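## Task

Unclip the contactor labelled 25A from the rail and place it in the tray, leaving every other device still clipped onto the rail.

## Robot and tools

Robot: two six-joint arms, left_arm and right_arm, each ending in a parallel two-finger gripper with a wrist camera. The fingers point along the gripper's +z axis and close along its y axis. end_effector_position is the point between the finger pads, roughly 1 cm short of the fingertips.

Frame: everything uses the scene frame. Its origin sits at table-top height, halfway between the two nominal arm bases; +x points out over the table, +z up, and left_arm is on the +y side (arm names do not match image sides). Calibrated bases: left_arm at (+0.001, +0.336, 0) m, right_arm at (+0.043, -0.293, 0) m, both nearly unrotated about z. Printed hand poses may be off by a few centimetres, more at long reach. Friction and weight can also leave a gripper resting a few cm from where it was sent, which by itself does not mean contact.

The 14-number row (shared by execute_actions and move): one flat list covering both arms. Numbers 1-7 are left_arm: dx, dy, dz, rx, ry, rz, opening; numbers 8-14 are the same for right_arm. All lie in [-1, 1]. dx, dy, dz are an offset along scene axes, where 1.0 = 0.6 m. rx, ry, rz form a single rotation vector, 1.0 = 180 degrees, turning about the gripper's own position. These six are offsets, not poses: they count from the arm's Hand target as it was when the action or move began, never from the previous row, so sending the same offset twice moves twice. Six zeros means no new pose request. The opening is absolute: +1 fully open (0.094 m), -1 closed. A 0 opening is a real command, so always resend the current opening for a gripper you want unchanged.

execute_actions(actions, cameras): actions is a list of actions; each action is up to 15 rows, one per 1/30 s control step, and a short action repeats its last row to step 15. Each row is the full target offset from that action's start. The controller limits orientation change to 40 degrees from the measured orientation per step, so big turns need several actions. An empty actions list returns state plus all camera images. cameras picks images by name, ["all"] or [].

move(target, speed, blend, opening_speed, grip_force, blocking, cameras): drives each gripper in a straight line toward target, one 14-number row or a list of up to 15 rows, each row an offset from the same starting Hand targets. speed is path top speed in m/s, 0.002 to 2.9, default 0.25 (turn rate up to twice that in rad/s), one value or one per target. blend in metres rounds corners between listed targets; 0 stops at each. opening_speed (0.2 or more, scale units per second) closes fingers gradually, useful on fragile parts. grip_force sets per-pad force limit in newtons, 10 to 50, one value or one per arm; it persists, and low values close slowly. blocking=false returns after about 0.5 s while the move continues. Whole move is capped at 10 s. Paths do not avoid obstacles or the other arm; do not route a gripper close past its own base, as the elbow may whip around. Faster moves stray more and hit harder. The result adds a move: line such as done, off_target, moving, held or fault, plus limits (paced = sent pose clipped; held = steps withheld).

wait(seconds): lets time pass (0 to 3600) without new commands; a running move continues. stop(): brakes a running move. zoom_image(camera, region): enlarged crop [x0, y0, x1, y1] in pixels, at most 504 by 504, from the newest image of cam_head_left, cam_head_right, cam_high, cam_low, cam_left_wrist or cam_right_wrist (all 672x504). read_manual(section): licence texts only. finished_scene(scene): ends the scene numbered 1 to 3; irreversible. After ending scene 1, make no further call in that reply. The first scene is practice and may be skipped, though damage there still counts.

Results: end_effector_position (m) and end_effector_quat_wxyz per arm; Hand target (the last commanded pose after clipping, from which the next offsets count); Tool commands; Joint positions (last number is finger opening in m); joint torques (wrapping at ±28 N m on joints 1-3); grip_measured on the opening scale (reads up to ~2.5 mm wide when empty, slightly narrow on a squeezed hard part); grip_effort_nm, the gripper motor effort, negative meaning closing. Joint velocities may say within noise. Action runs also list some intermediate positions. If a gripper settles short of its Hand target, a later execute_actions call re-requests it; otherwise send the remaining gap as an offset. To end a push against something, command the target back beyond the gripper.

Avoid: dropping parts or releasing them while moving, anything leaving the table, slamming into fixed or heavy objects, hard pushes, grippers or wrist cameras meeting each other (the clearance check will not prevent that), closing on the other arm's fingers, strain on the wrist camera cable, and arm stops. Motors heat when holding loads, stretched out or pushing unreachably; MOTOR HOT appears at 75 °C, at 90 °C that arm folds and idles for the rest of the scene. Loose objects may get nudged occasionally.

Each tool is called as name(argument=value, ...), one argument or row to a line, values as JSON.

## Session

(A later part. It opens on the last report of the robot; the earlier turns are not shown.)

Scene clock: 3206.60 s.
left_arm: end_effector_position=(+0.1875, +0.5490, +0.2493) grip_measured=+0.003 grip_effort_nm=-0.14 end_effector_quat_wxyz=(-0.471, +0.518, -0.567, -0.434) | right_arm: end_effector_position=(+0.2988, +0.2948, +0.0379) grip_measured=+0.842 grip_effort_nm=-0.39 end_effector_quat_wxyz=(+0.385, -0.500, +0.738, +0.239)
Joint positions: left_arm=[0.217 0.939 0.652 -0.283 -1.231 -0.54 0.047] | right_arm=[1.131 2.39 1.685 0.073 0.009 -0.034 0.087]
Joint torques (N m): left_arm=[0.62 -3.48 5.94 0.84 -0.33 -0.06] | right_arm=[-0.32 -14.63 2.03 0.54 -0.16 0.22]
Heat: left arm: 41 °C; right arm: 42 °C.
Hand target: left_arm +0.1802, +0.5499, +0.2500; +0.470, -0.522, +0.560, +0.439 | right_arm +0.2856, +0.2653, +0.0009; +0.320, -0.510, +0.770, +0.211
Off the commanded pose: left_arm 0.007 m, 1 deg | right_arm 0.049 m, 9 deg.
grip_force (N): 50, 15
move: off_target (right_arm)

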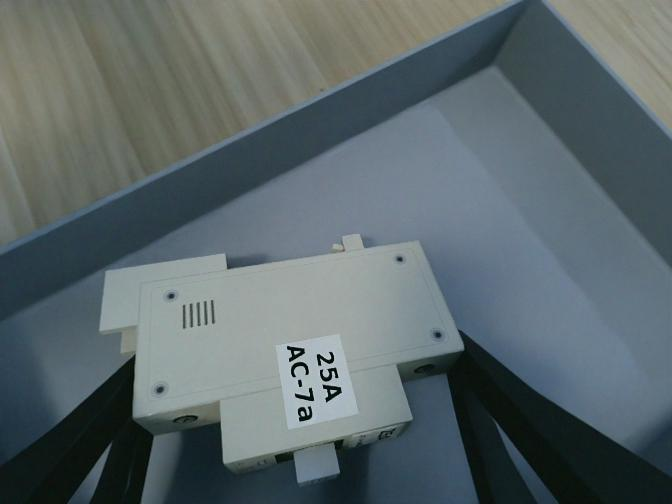

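zoom_image(
  camera="cam_right_wrist",
  region=[60, 200, 500, 504],
)

wait(
  seconds=0,
  cameras=["all"],
)

Scaled by 1.145 from the camera's image (finer frame: 960x720).

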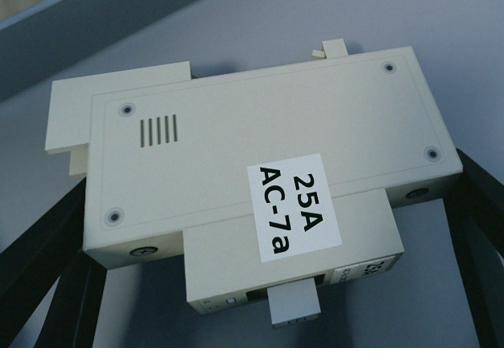

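Scene clock: 3255.90 s.
left_arm: end_effector_position=(+0.1875, +0.5490, +0.2493) grip_measured=+0.003 grip_effort_nm=-0.14 end_effector_quat_wxyz=(-0.471, +0.518, -0.567, -0.434) | right_arm: end_effector_position=(+0.2989, +0.2949, +0.0379) grip_measured=+0.842 grip_effort_nm=-0.39 end_effector_quat_wxyz=(+0.385, -0.500, +0.738, +0.239)
Joint positions: left_arm=[0.217 0.939 0.652 -0.283 -1.231 -0.54 0.047] | right_arm=[1.131 2.39 1.685 0.073 0.009 -0.034 0.087]
Joint torques (N m): left_arm=[0.7 -3.38 5.91 0.84 -0.33 -0.04] | right_arm=[-0.31 -14.61 2.04 0.54 -0.16 0.22]
Heat: left arm: 41 °C; right arm: 49 °C.
Hand target: left_arm +0.1802, +0.5499, +0.2500; +0.470, -0.522, +0.560, +0.439 | right_arm +0.2856, +0.2654, +0.0010; +0.320, -0.510, +0.770, +0.211
Tool commands: left_gripper/opening=+0.0 right_gripper/opening=+0.6
Off the commanded pose: left_arm 0.007 m, 1 deg | right_arm 0.049 m, 9 deg.
grip_force (N): 50, 15

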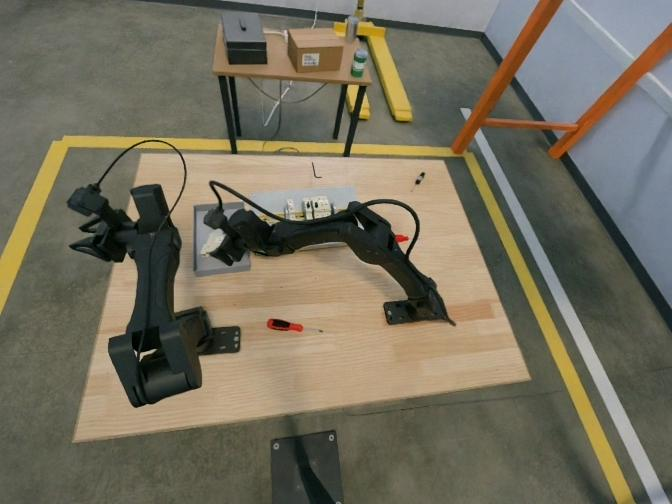

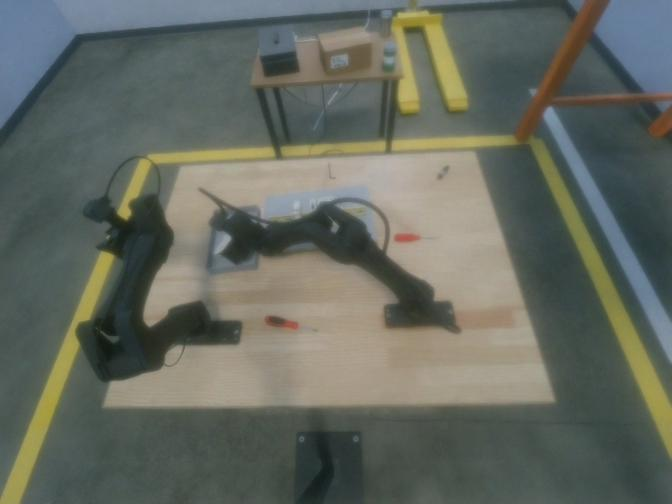

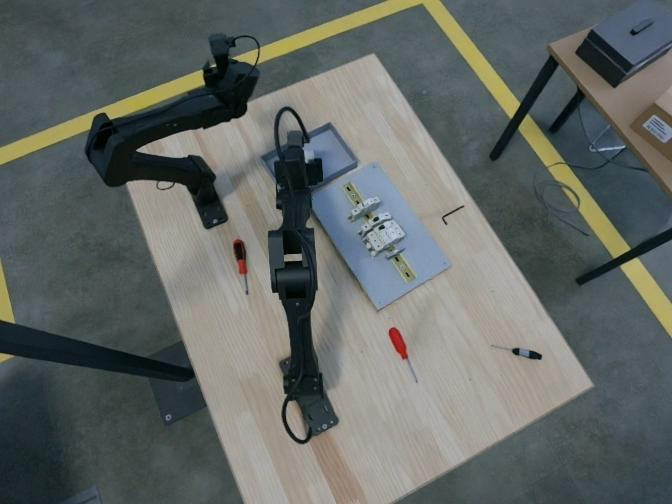

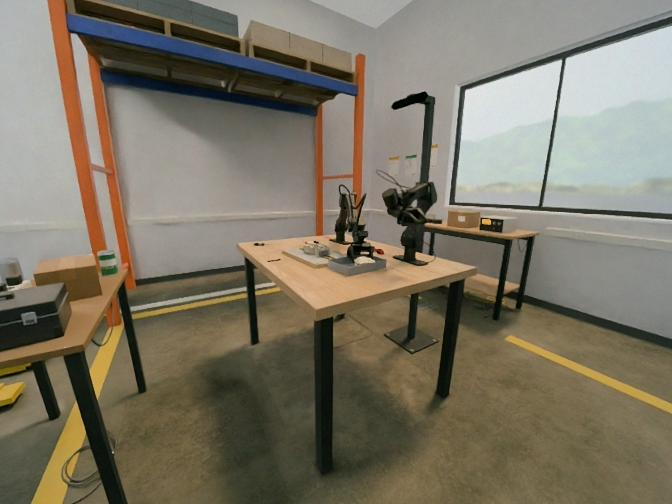

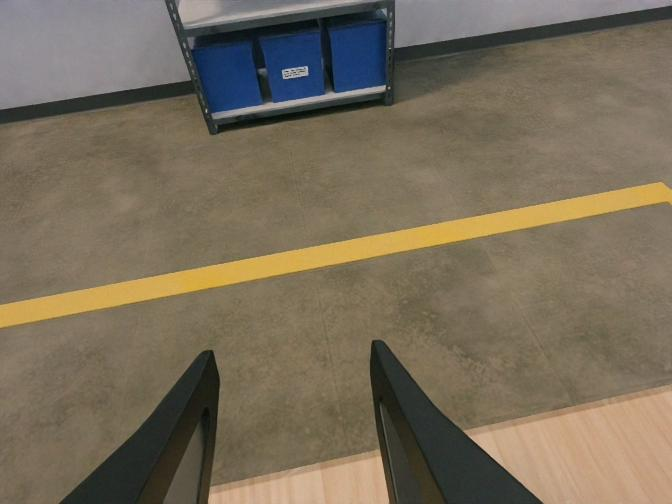

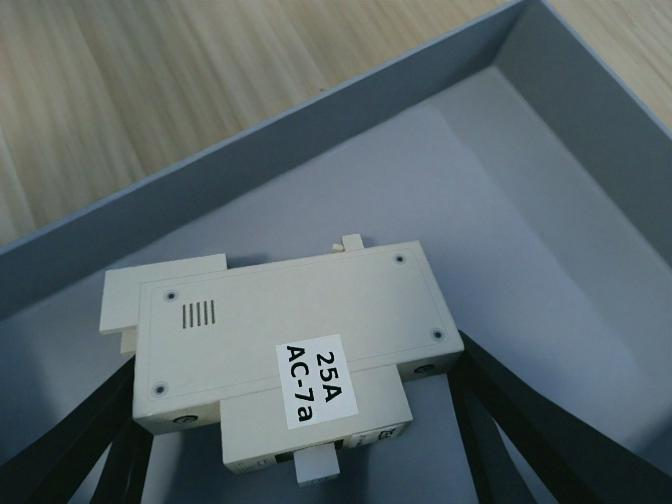

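move(
  target=[0,0,0,0,0,0,0,0.019,0.041,0.0483,0.0767,-0.0326,0,0.6],
  speed=0.05,
  cameras=["cam_right_wrist"],
)

Scene clock: 3280.30 s.
left_arm: end_effector_position=(+0.1875, +0.5490, +0.2493) grip_measured=+0.003 grip_effort_nm=-0.14 end_effector_quat_wxyz=(-0.471, +0.518, -0.567, -0.434) | right_arm: end_effector_position=(+0.3011, +0.2985, +0.0490) grip_measured=+0.842 grip_effort_nm=-0.39 end_effector_quat_wxyz=(+0.445, -0.480, +0.705, +0.273)
Joint positions: left_arm=[0.217 0.939 0.652 -0.283 -1.231 -0.54 0.047] | right_arm=[1.131 2.378 1.559 0.345 0.012 -0.041 0.087]
Joint torques (N m): left_arm=[0.7 -3.45 5.81 0.84 -0.35 -0.07] | right_arm=[-0.53 -13.35 3.36 1.58 -0.26 0.3]
Heat: left arm: 40 °C; right arm: 50 °C.
Hand target: left_arm +0.1802, +0.5499, +0.2500; +0.470, -0.522, +0.560, +0.439 | right_arm +0.2970, +0.2900, +0.0301; +0.418, -0.478, +0.722, +0.276
Off the commanded pose: left_arm 0.007 m, 1 deg | right_arm 0.021 m, 4 deg.
grip_force (N): 50, 15
move: off_target (right_arm)

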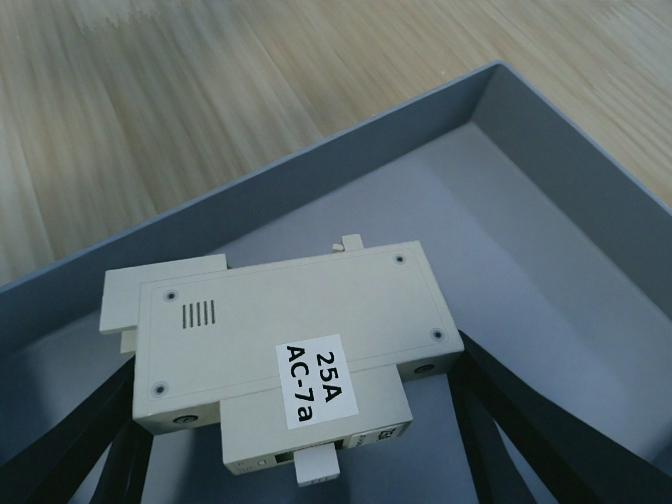

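move(
  target=[0,0,0,0,0,0,0,-0.01,-0.0233,-0.03,0.0,0.0,0,0.6],
  speed=0.03,
  cameras=["cam_right_wrist"],
)

Scene clock: 3313.47 s.
left_arm: end_effector_position=(+0.1875, +0.5490, +0.2493) grip_measured=+0.003 grip_effort_nm=-0.14 end_effector_quat_wxyz=(-0.471, +0.518, -0.567, -0.434) | right_arm: end_effector_position=(+0.2999, +0.2968, +0.0541) grip_measured=+0.842 grip_effort_nm=-0.39 end_effector_quat_wxyz=(+0.479, -0.467, +0.682, +0.294)
Joint positions: left_arm=[0.217 0.939 0.652 -0.283 -1.231 -0.54 0.047] | right_arm=[1.131 2.378 1.477 0.524 0.009 -0.046 0.087]
Joint torques (N m): left_arm=[0.7 -3.44 5.86 0.84 -0.35 -0.03] | right_arm=[-0.47 -13.46 1.95 0.82 -0.2 0.36]
Heat: left arm: 40 °C; right arm: 48 °C.
Hand target: left_arm +0.1802, +0.5499, +0.2500; +0.470, -0.522, +0.560, +0.439 | right_arm +0.2910, +0.2760, +0.0121; +0.418, -0.478, +0.722, +0.276
Off the commanded pose: left_arm 0.007 m, 1 deg | right_arm 0.048 m, 9 deg.
grip_force (N): 50, 15
move: off_target (right_arm)

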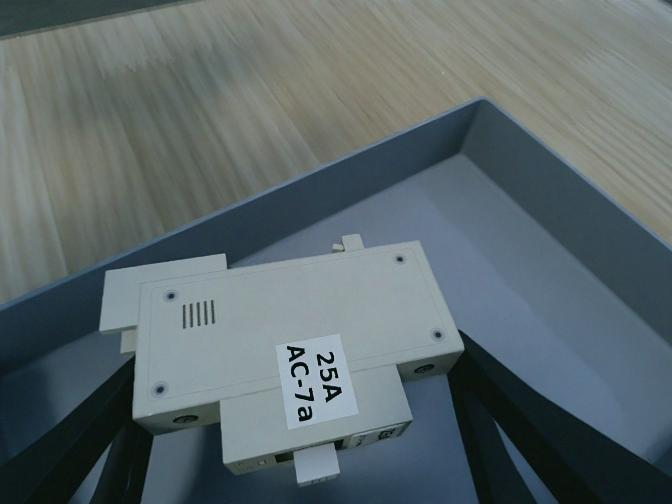

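move(
  target=[
    [0,0,0,0,0,0,0,0.0033,0.055,0.11,-0.0256,0.0109,0,0.6],
    [0,0,0,0,0,0,0,0.0033,0.06,0.065,-0.0256,0.0109,0,0.6],
  ],
  speed=0.06,
  cameras=["cam_right_wrist","cam_high"],
)

Scene clock: 3378.47 s.
left_arm: end_effector_position=(+0.1875, +0.5490, +0.2493) grip_measured=+0.003 grip_effort_nm=-0.14 end_effector_quat_wxyz=(-0.471, +0.518, -0.567, -0.434) | right_arm: end_effector_position=(+0.2906, +0.2946, +0.0416) grip_measured=+0.842 grip_effort_nm=-0.39 end_effector_quat_wxyz=(+0.362, -0.497, +0.752, +0.235)
Joint positions: left_arm=[0.217 0.939 0.652 -0.283 -1.231 -0.54 0.047] | right_arm=[1.143 2.381 1.725 -0.021 0.01 0 0.087]
Joint torques (N m): left_arm=[0.64 -3.49 5.85 0.83 -0.37 -0.05] | right_arm=[0.53 -12.26 7.98 2.24 -0.01 0.02]
Heat: left arm: 39 °C; right arm: 47 °C.
Hand target: left_arm +0.1802, +0.5499, +0.2500; +0.470, -0.522, +0.560, +0.439 | right_arm +0.2930, +0.3120, +0.0510; +0.386, -0.490, +0.739, +0.255
Off the commanded pose: left_arm 0.007 m, 1 deg | right_arm 0.020 m, 4 deg.
grip_force (N): 50, 15
move: off_target (right_arm)
Images, in order (width x height): cam_high 672x504, cam_right_wrist 672x504.

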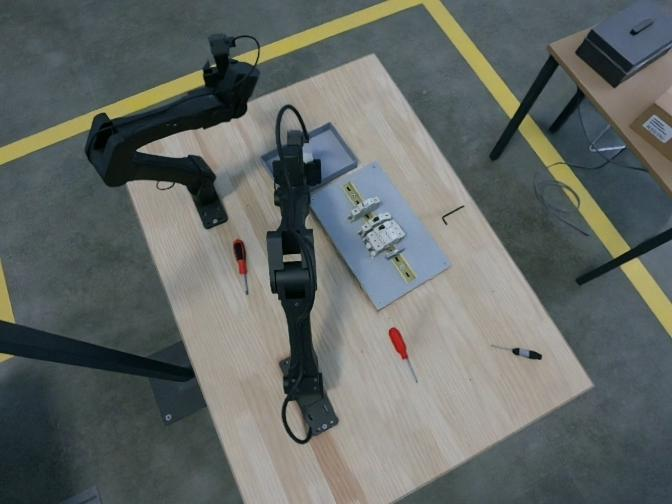

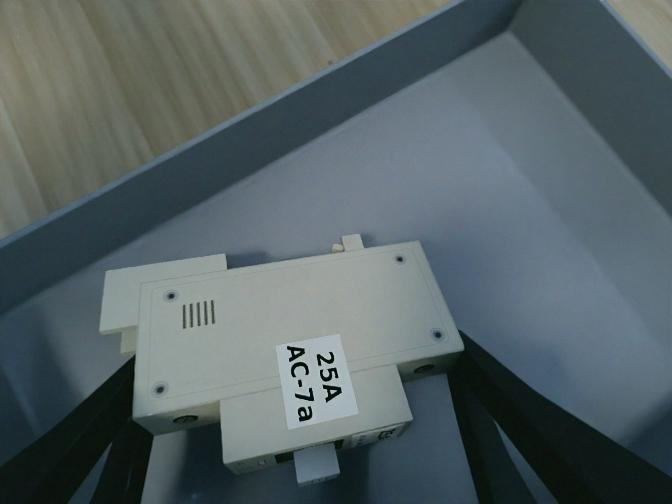

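move(
  target=[0,0,0,0,0,0,0,0.004,0.035,0.012,0,0,0,0.6],
  speed=0.05,
  cameras=["cam_right_wrist"],
)

Scene clock: 3388.83 s.
left_arm: end_effector_position=(+0.1875, +0.5490, +0.2493) grip_measured=+0.003 grip_effort_nm=-0.14 end_effector_quat_wxyz=(-0.471, +0.518, -0.567, -0.434) | right_arm: end_effector_position=(+0.2909, +0.3140, +0.0421) grip_measured=+0.842 grip_effort_nm=-0.39 end_effector_quat_wxyz=(+0.359, -0.500, +0.752, +0.237)
Joint positions: left_arm=[0.217 0.939 0.652 -0.283 -1.231 -0.54 0.047] | right_arm=[1.154 2.452 1.861 -0.09 0.012 0.006 0.087]
Joint torques (N m): left_arm=[0.65 -3.44 5.82 0.85 -0.33 -0.07] | right_arm=[0.53 -12.98 9.91 2.04 0.06 0.03]
Heat: left arm: 39 °C; right arm: 45 °C.
Hand target: left_arm +0.1802, +0.5499, +0.2500; +0.470, -0.522, +0.560, +0.439 | right_arm +0.2952, +0.3331, +0.0584; +0.386, -0.490, +0.739, +0.255
Off the commanded pose: left_arm 0.007 m, 1 deg | right_arm 0.025 m, 4 deg.
grip_force (N): 50, 15
move: off_target (right_arm)

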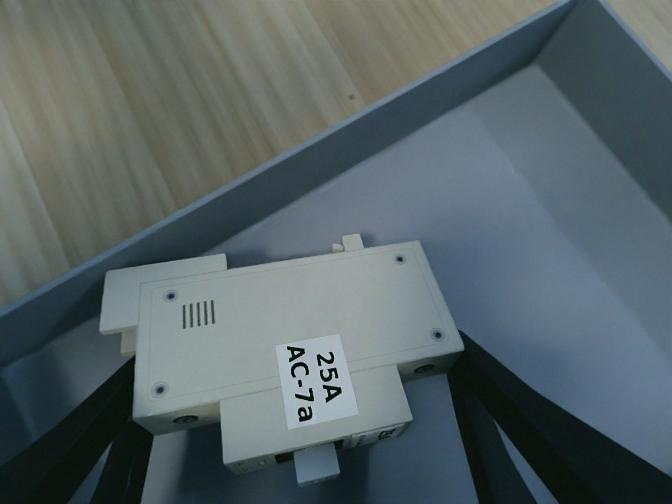

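move(
  target=[0,0,0,0,0,0,0,-0.005,-0.03,-0.055,0,0,0,0.6],
  speed=0.04,
  grip_force=[50,12],
  cameras=["cam_right_wrist"],
)

Scene clock: 3399.87 s.
left_arm: end_effector_position=(+0.1875, +0.5490, +0.2493) grip_measured=+0.003 grip_effort_nm=-0.14 end_effector_quat_wxyz=(-0.471, +0.518, -0.567, -0.434) | right_arm: end_effector_position=(+0.2929, +0.3190, +0.0410) grip_measured=+0.842 grip_effort_nm=-0.34 end_effector_quat_wxyz=(+0.385, -0.476, +0.744, +0.269)
Joint positions: left_arm=[0.217 0.939 0.652 -0.283 -1.231 -0.54 0.047] | right_arm=[1.152 2.452 1.78 0.079 0.003 0.043 0.087]
Joint torques (N m): left_arm=[0.64 -3.34 5.82 0.83 -0.38 -0.03] | right_arm=[0.02 -13.38 3.92 1.89 0.1 -0.36]
Heat: left arm: 39 °C; right arm: 46 °C.
Hand target: left_arm +0.1802, +0.5499, +0.2500; +0.470, -0.522, +0.560, +0.439 | right_arm +0.2924, +0.3150, +0.0253; +0.386, -0.490, +0.739, +0.255
Off the commanded pose: left_arm 0.007 m, 1 deg | right_arm 0.016 m, 2 deg.
grip_force (N): 50, 12
move: off_target (right_arm)

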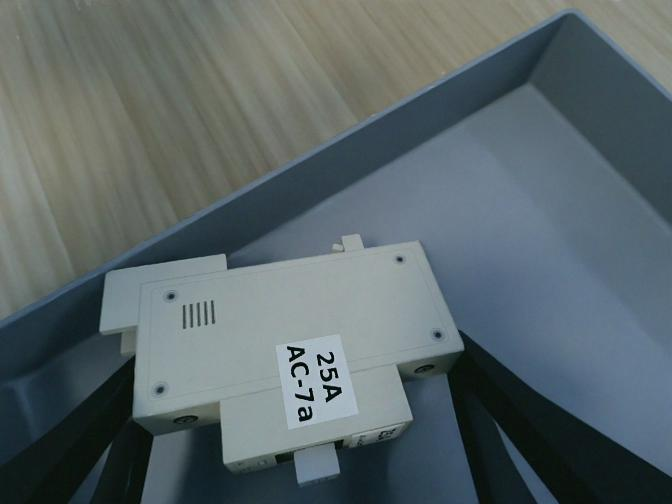

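move(
  target=[0,0,0,0,0,0,0,-0.013,-0.035,-0.02,0,0,0,0.6],
  speed=0.04,
  cameras=["cam_right_wrist"],
)

Scene clock: 3410.87 s.
left_arm: end_effector_position=(+0.1875, +0.5490, +0.2493) grip_measured=+0.003 grip_effort_nm=-0.14 end_effector_quat_wxyz=(-0.471, +0.518, -0.567, -0.434) | right_arm: end_effector_position=(+0.2925, +0.3176, +0.0451) grip_measured=+0.842 grip_effort_nm=-0.34 end_effector_quat_wxyz=(+0.422, -0.453, +0.723, +0.306)
Joint positions: left_arm=[0.217 0.939 0.652 -0.283 -1.231 -0.54 0.047] | right_arm=[1.149 2.433 1.648 0.311 -0.007 0.064 0.087]
Joint torques (N m): left_arm=[0.62 -3.47 5.9 0.82 -0.35 -0.05] | right_arm=[0.05 -15.36 2.18 0.74 0.14 -0.58]
Heat: left arm: 39 °C; right arm: 47 °C.
Hand target: left_arm +0.1802, +0.5499, +0.2500; +0.470, -0.522, +0.560, +0.439 | right_arm +0.2846, +0.2940, +0.0132; +0.385, -0.490, +0.739, +0.255
Off the commanded pose: left_arm 0.007 m, 1 deg | right_arm 0.040 m, 9 deg.
grip_force (N): 50, 12
move: off_target (right_arm)

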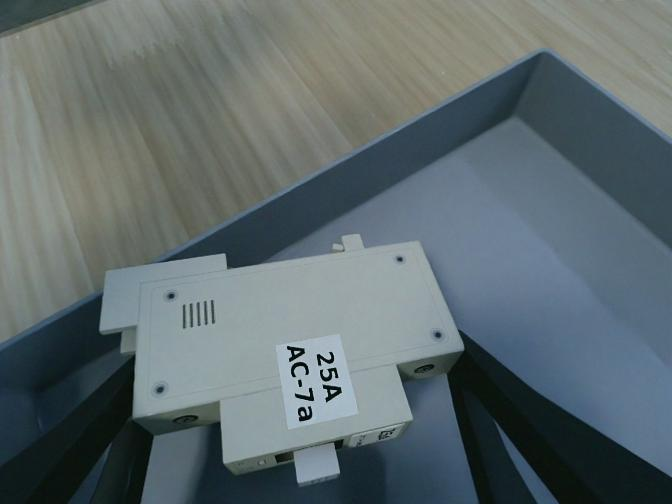

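wait(
  seconds=0,
  cameras=["cam_head_left","cam_low","cam_high"],
)

zoom_image(
  camera="cam_low",
  region=[320, 230, 400, 290],
)

zoom_image(
  camera="cam_head_left",
  region=[170, 190, 270, 280],
)

Scene clock: 3471.13 s.
left_arm: end_effector_position=(+0.1875, +0.5490, +0.2493) grip_measured=+0.003 grip_effort_nm=-0.14 end_effector_quat_wxyz=(-0.471, +0.518, -0.567, -0.434) | right_arm: end_effector_position=(+0.2925, +0.3176, +0.0452) grip_measured=+0.842 grip_effort_nm=-0.34 end_effector_quat_wxyz=(+0.422, -0.453, +0.723, +0.306)
Joint positions: left_arm=[0.217 0.939 0.652 -0.283 -1.231 -0.54 0.047] | right_arm=[1.149 2.433 1.648 0.312 -0.007 0.064 0.087]
Joint torques (N m): left_arm=[0.55 -3.56 5.79 0.84 -0.33 -0.08] | right_arm=[0.03 -15.38 2.15 0.74 0.14 -0.58]
Heat: left arm: 39 °C; right arm: 45 °C.
Hand target: left_arm +0.1802, +0.5499, +0.2500; +0.470, -0.522, +0.560, +0.439 | right_arm +0.2846, +0.2940, +0.0132; +0.386, -0.490, +0.739, +0.255
Tool commands: left_gripper/opening=+0.0 right_gripper/opening=+0.6
Off the commanded pose: left_arm 0.007 m, 1 deg | right_arm 0.040 m, 9 deg.
grip_force (N): 50, 12
Images, in order (width x height): cam_head_left 672x504, cam_high 672x504, cam_low 672x504.

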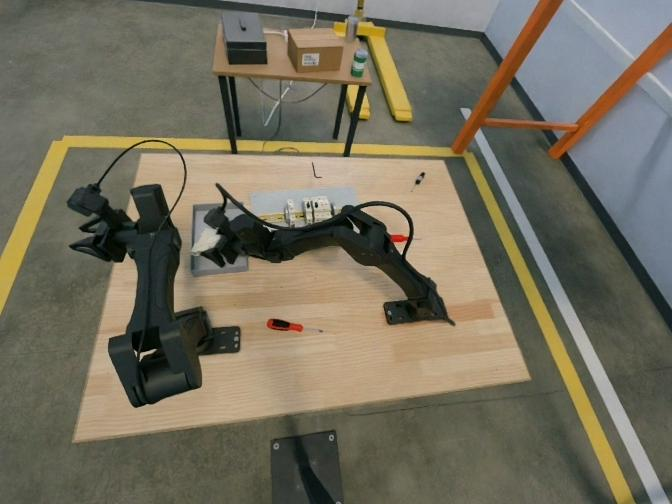

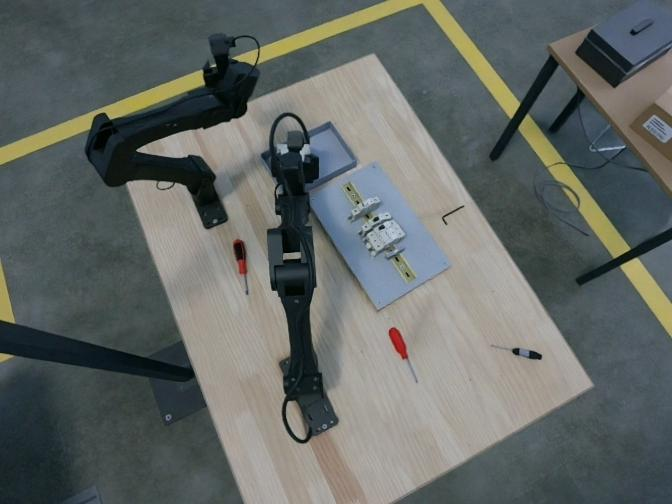

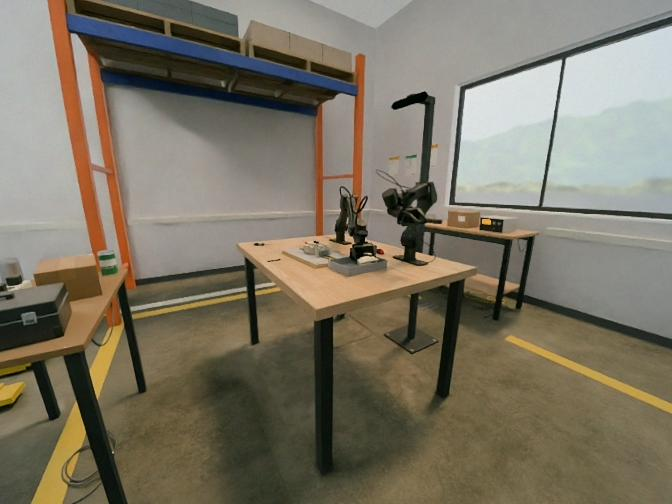

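Scaled by 6.300 from the camera's image (finer frame: 960x720).

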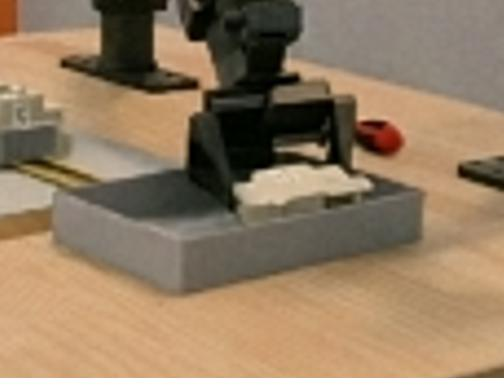

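Scaled by 5.040 from the camera's image (finer frame: 960x720).

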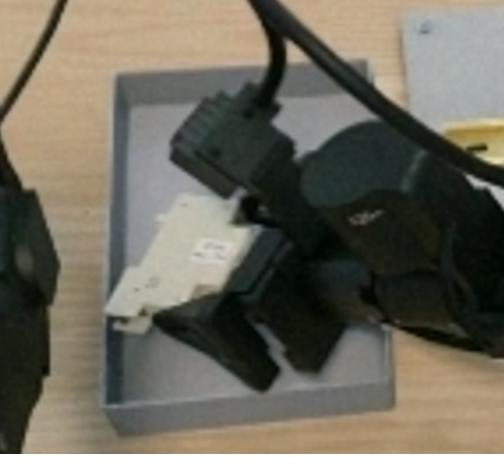

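move(
  target=[
    [0,0,0,0,0,0,0,0.009,0.0,0.2,0,0,0,0.6],
    [0,0,0,0,0,0,0,0.009,-0.0167,0.16,-0.1176,0.0499,0,0.6],
  ],
  speed=0.08,
  grip_force=[50,30],
  cameras=["cam_right_wrist"],
)

Scene clock: 3511.13 s.
left_arm: end_effector_position=(+0.1875, +0.5490, +0.2493) grip_measured=+0.003 grip_effort_nm=-0.14 end_effector_quat_wxyz=(-0.471, +0.518, -0.567, -0.434) | right_arm: end_effector_position=(+0.2813, +0.2753, +0.1029) grip_measured=+0.837 grip_effort_nm=-0.66 end_effector_quat_wxyz=(+0.214, -0.535, +0.805, +0.145)
Joint positions: left_arm=[0.217 0.939 0.652 -0.283 -1.231 -0.54 0.047] | right_arm=[1.14 2.613 2.647 -1.082 -0.006 -0.001 0.086]
Joint torques (N m): left_arm=[0.57 -3.4 5.68 0.84 -0.35 -0.03] | right_arm=[-0.57 -13.37 9.29 1.35 0.05 -0.07]
Heat: left arm: 39 °C; right arm: 47 °C.
Hand target: left_arm +0.1802, +0.5499, +0.2500; +0.470, -0.522, +0.560, +0.439 | right_arm +0.2898, +0.2841, +0.1094; +0.230, -0.531, +0.801, +0.152
Off the commanded pose: left_arm 0.007 m, 1 deg | right_arm 0.014 m, 2 deg.
grip_force (N): 50, 30
move: off_target (right_arm)

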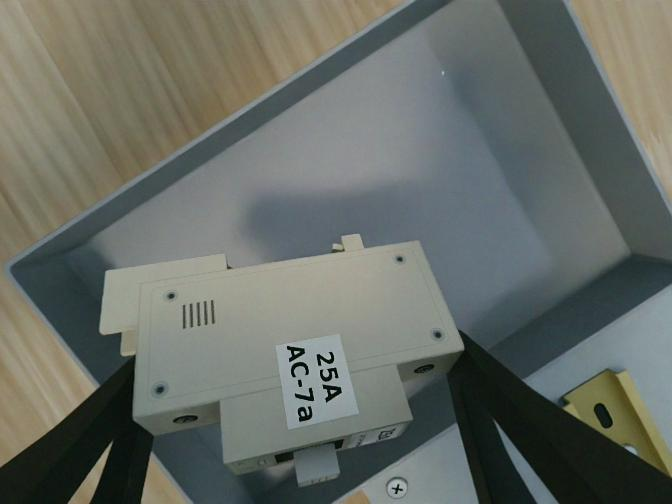

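move(
  target=[0,0,0,0,0,0,0,0.026,0.013,-0.0717,0,0,0,0.6],
  speed=0.06,
  cameras=["cam_right_wrist"],
)

Scene clock: 3522.63 s.
left_arm: end_effector_position=(+0.1875, +0.5490, +0.2493) grip_measured=+0.003 grip_effort_nm=-0.14 end_effector_quat_wxyz=(-0.471, +0.518, -0.567, -0.434) | right_arm: end_effector_position=(+0.2991, +0.2812, +0.0675) grip_measured=+0.837 grip_effort_nm=-0.66 end_effector_quat_wxyz=(+0.215, -0.533, +0.806, +0.141)
Joint positions: left_arm=[0.217 0.939 0.652 -0.283 -1.231 -0.54 0.047] | right_arm=[1.117 2.683 2.642 -1.01 -0.008 -0.018 0.086]
Joint torques (N m): left_arm=[0.59 -3.41 5.83 0.82 -0.33 -0.03] | right_arm=[-0.36 -13.85 6.99 1.61 -0.05 -0.06]
Heat: left arm: 39 °C; right arm: 47 °C.
Hand target: left_arm +0.1802, +0.5499, +0.2500; +0.470, -0.522, +0.560, +0.439 | right_arm +0.3055, +0.2918, +0.0663; +0.231, -0.531, +0.801, +0.152
Off the commanded pose: left_arm 0.007 m, 1 deg | right_arm 0.012 m, 2 deg.
grip_force (N): 50, 30
move: off_target (right_arm)

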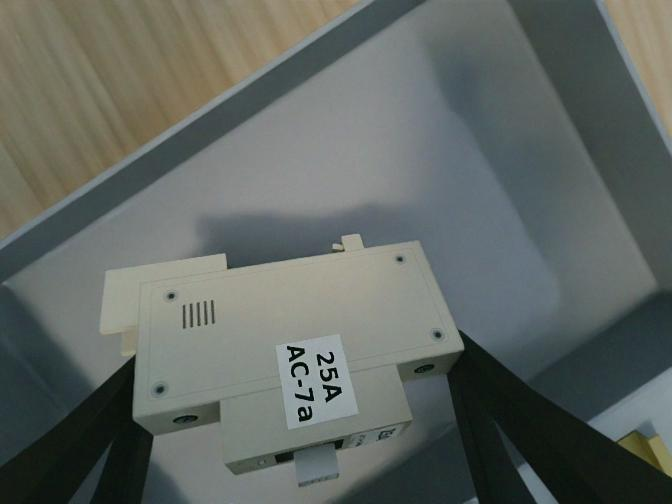

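move(
  target=[
    [0,0,0,0,0,0,0,0,0,-0.045,0,0,0,0.6],
    [0,0,0,0,0,0,0,-0.009,-0.0215,-0.08,0,0,0,0.6],
  ],
  speed=0.04,
  grip_force=[50,12],
  blend=[0.003,0],
  cameras=["cam_right_wrist","cam_head_left","cam_low"],
)

zoom_image(
  camera="cam_low",
  region=[320, 230, 400, 290],
)

zoom_image(
  camera="cam_head_left",
  region=[170, 190, 270, 280],
)

Scene clock: 3535.00 s.
left_arm: end_effector_position=(+0.1875, +0.5490, +0.2493) grip_measured=+0.003 grip_effort_nm=-0.14 end_effector_quat_wxyz=(-0.471, +0.518, -0.567, -0.434) | right_arm: end_effector_position=(+0.3020, +0.2857, +0.0212) grip_measured=+0.841 grip_effort_nm=-0.33 end_effector_quat_wxyz=(+0.237, -0.527, +0.801, +0.159)
Joint positions: left_arm=[0.217 0.939 0.652 -0.283 -1.231 -0.54 0.047] | right_arm=[1.113 2.596 2.258 -0.655 -0.017 -0.016 0.087]
Joint torques (N m): left_arm=[0.61 -3.37 5.71 0.84 -0.34 -0.04] | right_arm=[-0.1 -16.61 3.21 1.21 0.03 -0.09]
Heat: left arm: 39 °C; right arm: 46 °C.
Hand target: left_arm +0.1802, +0.5499, +0.2500; +0.470, -0.522, +0.560, +0.439 | right_arm +0.3001, +0.2789, +0.0182; +0.230, -0.531, +0.801, +0.152
Off the commanded pose: left_arm 0.007 m, 1 deg | right_arm 0.008 m, 1 deg.
grip_force (N): 50, 12
move: done
Images, in order (width x height): cam_head_left 672x504, cam_low 672x504, cam_right_wrist 672x504.

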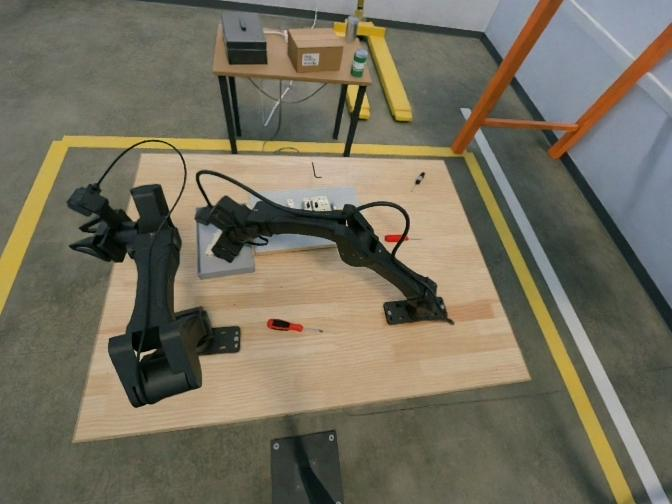

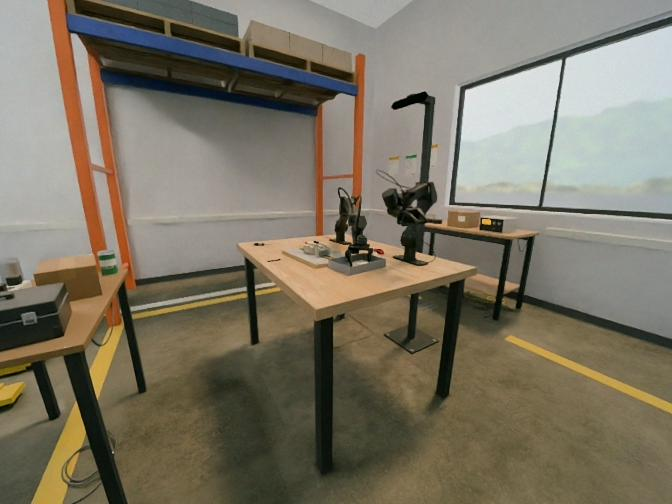

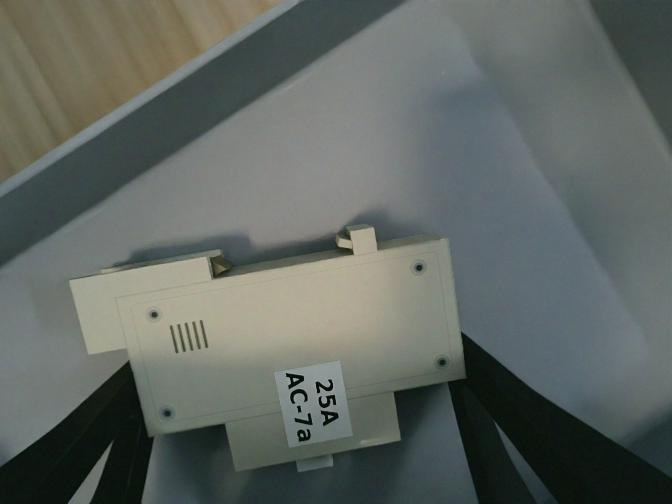

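Scaled by 6.300 from the camera's image (finer frame: 960x720).

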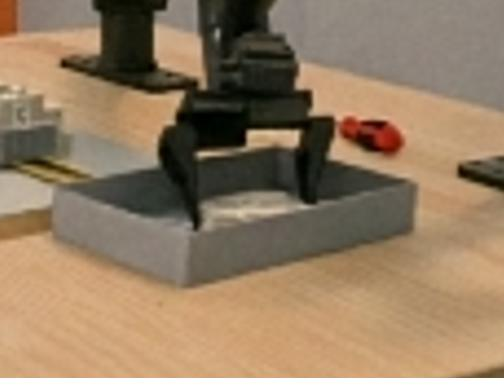

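Scaled by 5.040 from the camera's image (finer frame: 960x720).

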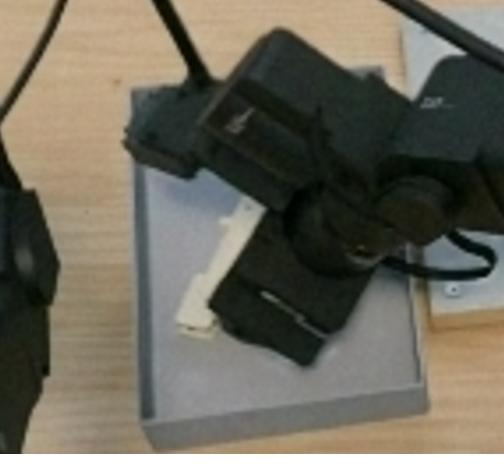

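move(
  target=[
    [0,0,0,0,0,0,0,0,0,0.0,0,0,0,1.0],
  ],
  opening_speed=0.3,
  cameras=["cam_right_wrist"],
)

Scene clock: 3543.63 s.
left_arm: end_effector_position=(+0.1875, +0.5490, +0.2493) grip_measured=+0.003 grip_effort_nm=-0.14 end_effector_quat_wxyz=(-0.471, +0.518, -0.567, -0.434) | right_arm: end_effector_position=(+0.3031, +0.2881, +0.0218) grip_measured=+0.997 grip_effort_nm=0.12 end_effector_quat_wxyz=(+0.242, -0.526, +0.799, +0.163)
Joint positions: left_arm=[0.217 0.939 0.652 -0.283 -1.231 -0.54 0.047] | right_arm=[1.113 2.596 2.253 -0.636 -0.017 -0.016 0.094]
Joint torques (N m): left_arm=[0.66 -3.54 5.76 0.83 -0.35 -0.04] | right_arm=[-0.1 -16.62 3.58 1.06 0.03 -0.11]
Heat: left arm: 39 °C; right arm: 46 °C.
Hand target: left_arm +0.1802, +0.5499, +0.2500; +0.470, -0.522, +0.560, +0.439 | right_arm +0.3001, +0.2789, +0.0182; +0.230, -0.531, +0.801, +0.152
Off the commanded pose: left_arm 0.007 m, 1 deg | right_arm 0.010 m, 2 deg.
grip_force (N): 50, 12
move: done

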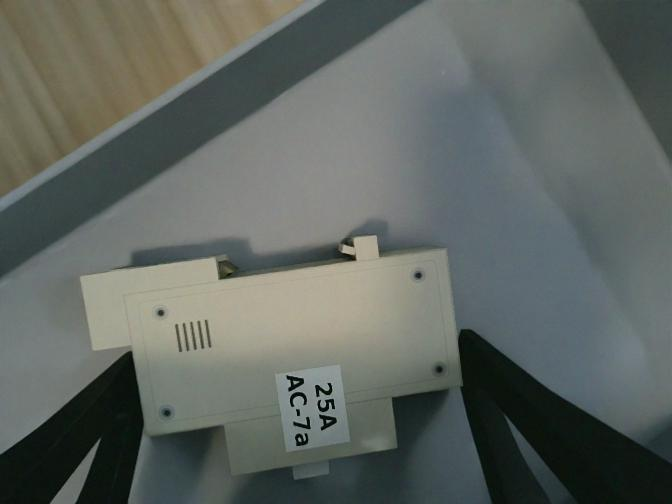

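move(
  target=[
    [0,0,0,0,0,0,0,-0.0275,-0.065,0.113,0,0,0,1.0],
    [0,0,0,0,0,0,0,-0.0275,-0.165,0.25,0,0,0,1.0],
  ],
  speed=0.08,
  blend=[0.01,0],
  grip_force=50,
  cameras=["cam_right_wrist","cam_head_left"],
)

Scene clock: 3555.00 s.
left_arm: end_effector_position=(+0.1875, +0.5490, +0.2493) grip_measured=+0.003 grip_effort_nm=-0.14 end_effector_quat_wxyz=(-0.471, +0.518, -0.567, -0.434) | right_arm: end_effector_position=(+0.2840, +0.1844, +0.1354) grip_measured=+0.998 grip_effort_nm=0.11 end_effector_quat_wxyz=(+0.206, -0.534, +0.808, +0.136)
Joint positions: left_arm=[0.217 0.939 0.652 -0.283 -1.231 -0.54 0.047] | right_arm=[1.058 2.144 1.963 -0.893 -0.039 -0.07 0.094]
Joint torques (N m): left_arm=[0.68 -3.3 5.86 0.84 -0.35 -0.03] | right_arm=[-0.47 -18.09 4.77 1.14 -0.08 -0.07]
Heat: left arm: 39 °C; right arm: 47 °C.
Hand target: left_arm +0.1802, +0.5499, +0.2500; +0.470, -0.522, +0.560, +0.439 | right_arm +0.2836, +0.1799, +0.1684; +0.230, -0.531, +0.801, +0.153
Off the commanded pose: left_arm 0.007 m, 1 deg | right_arm 0.033 m, 3 deg.
move: off_target (right_arm)
Images, in order (width x height): cam_head_left 672x504, cam_right_wrist 672x504.

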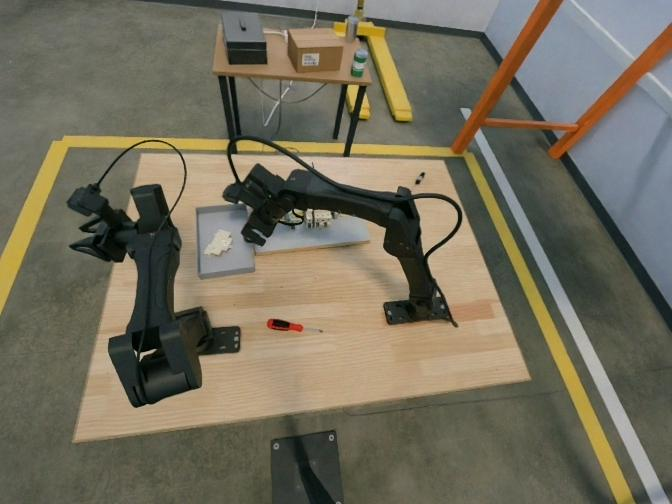

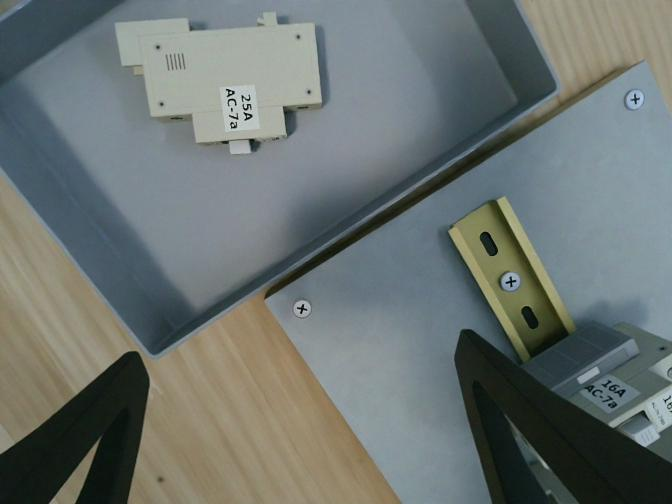

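move(
  target=[
    [0,0,0,0,0,0,0,-0.03,-0.06,0.1,0,0,0,1.0],
    [0,0,0,0,0,0,0,-0.07,-0.5,0.13,0,0,-0.15,0.5],
  ],
  speed=0.15,
  blend=[0.03,0],
  cameras=["cam_right_wrist","cam_head_left"],
)

Scene clock: 3571.53 s.
left_arm: end_effector_position=(+0.1875, +0.5490, +0.2493) grip_measured=+0.003 grip_effort_nm=-0.14 end_effector_quat_wxyz=(-0.471, +0.518, -0.567, -0.434) | right_arm: end_effector_position=(+0.2445, -0.1165, +0.2447) grip_measured=+0.503 grip_effort_nm=-0.11 end_effector_quat_wxyz=(+0.255, -0.330, +0.904, +0.091)
Joint positions: left_arm=[0.217 0.939 0.652 -0.283 -1.231 -0.54 0.047] | right_arm=[0.696 1.126 1.301 -1.199 0.017 0.022 0.071]
Joint torques (N m): left_arm=[0.72 -3.37 5.72 0.82 -0.36 -0.04] | right_arm=[-0.57 -4.7 4.19 1.2 -0.04 -0.06]
Heat: left arm: 39 °C; right arm: 51 °C.
Hand target: left_arm +0.1802, +0.5499, +0.2500; +0.470, -0.522, +0.560, +0.439 | right_arm +0.2415, -0.1201, +0.2464; +0.260, -0.329, +0.903, +0.094
Off the commanded pose: left_arm 0.007 m, 1 deg | right_arm 0.005 m, 1 deg.
move: done
Images, in order (width x height): cam_head_left 672x504, cam_right_wrist 672x504.

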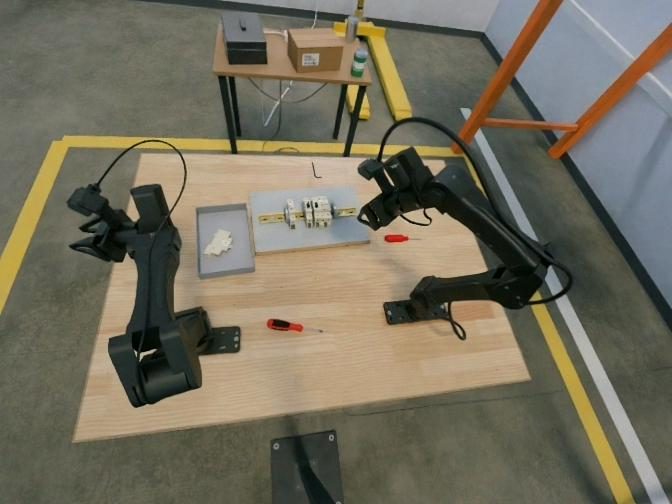

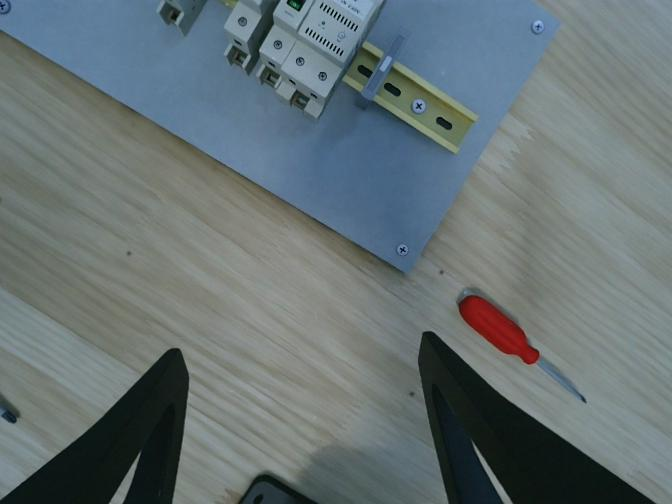

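finished_scene(
  scene=1,
)

The scene is finished: the task was done.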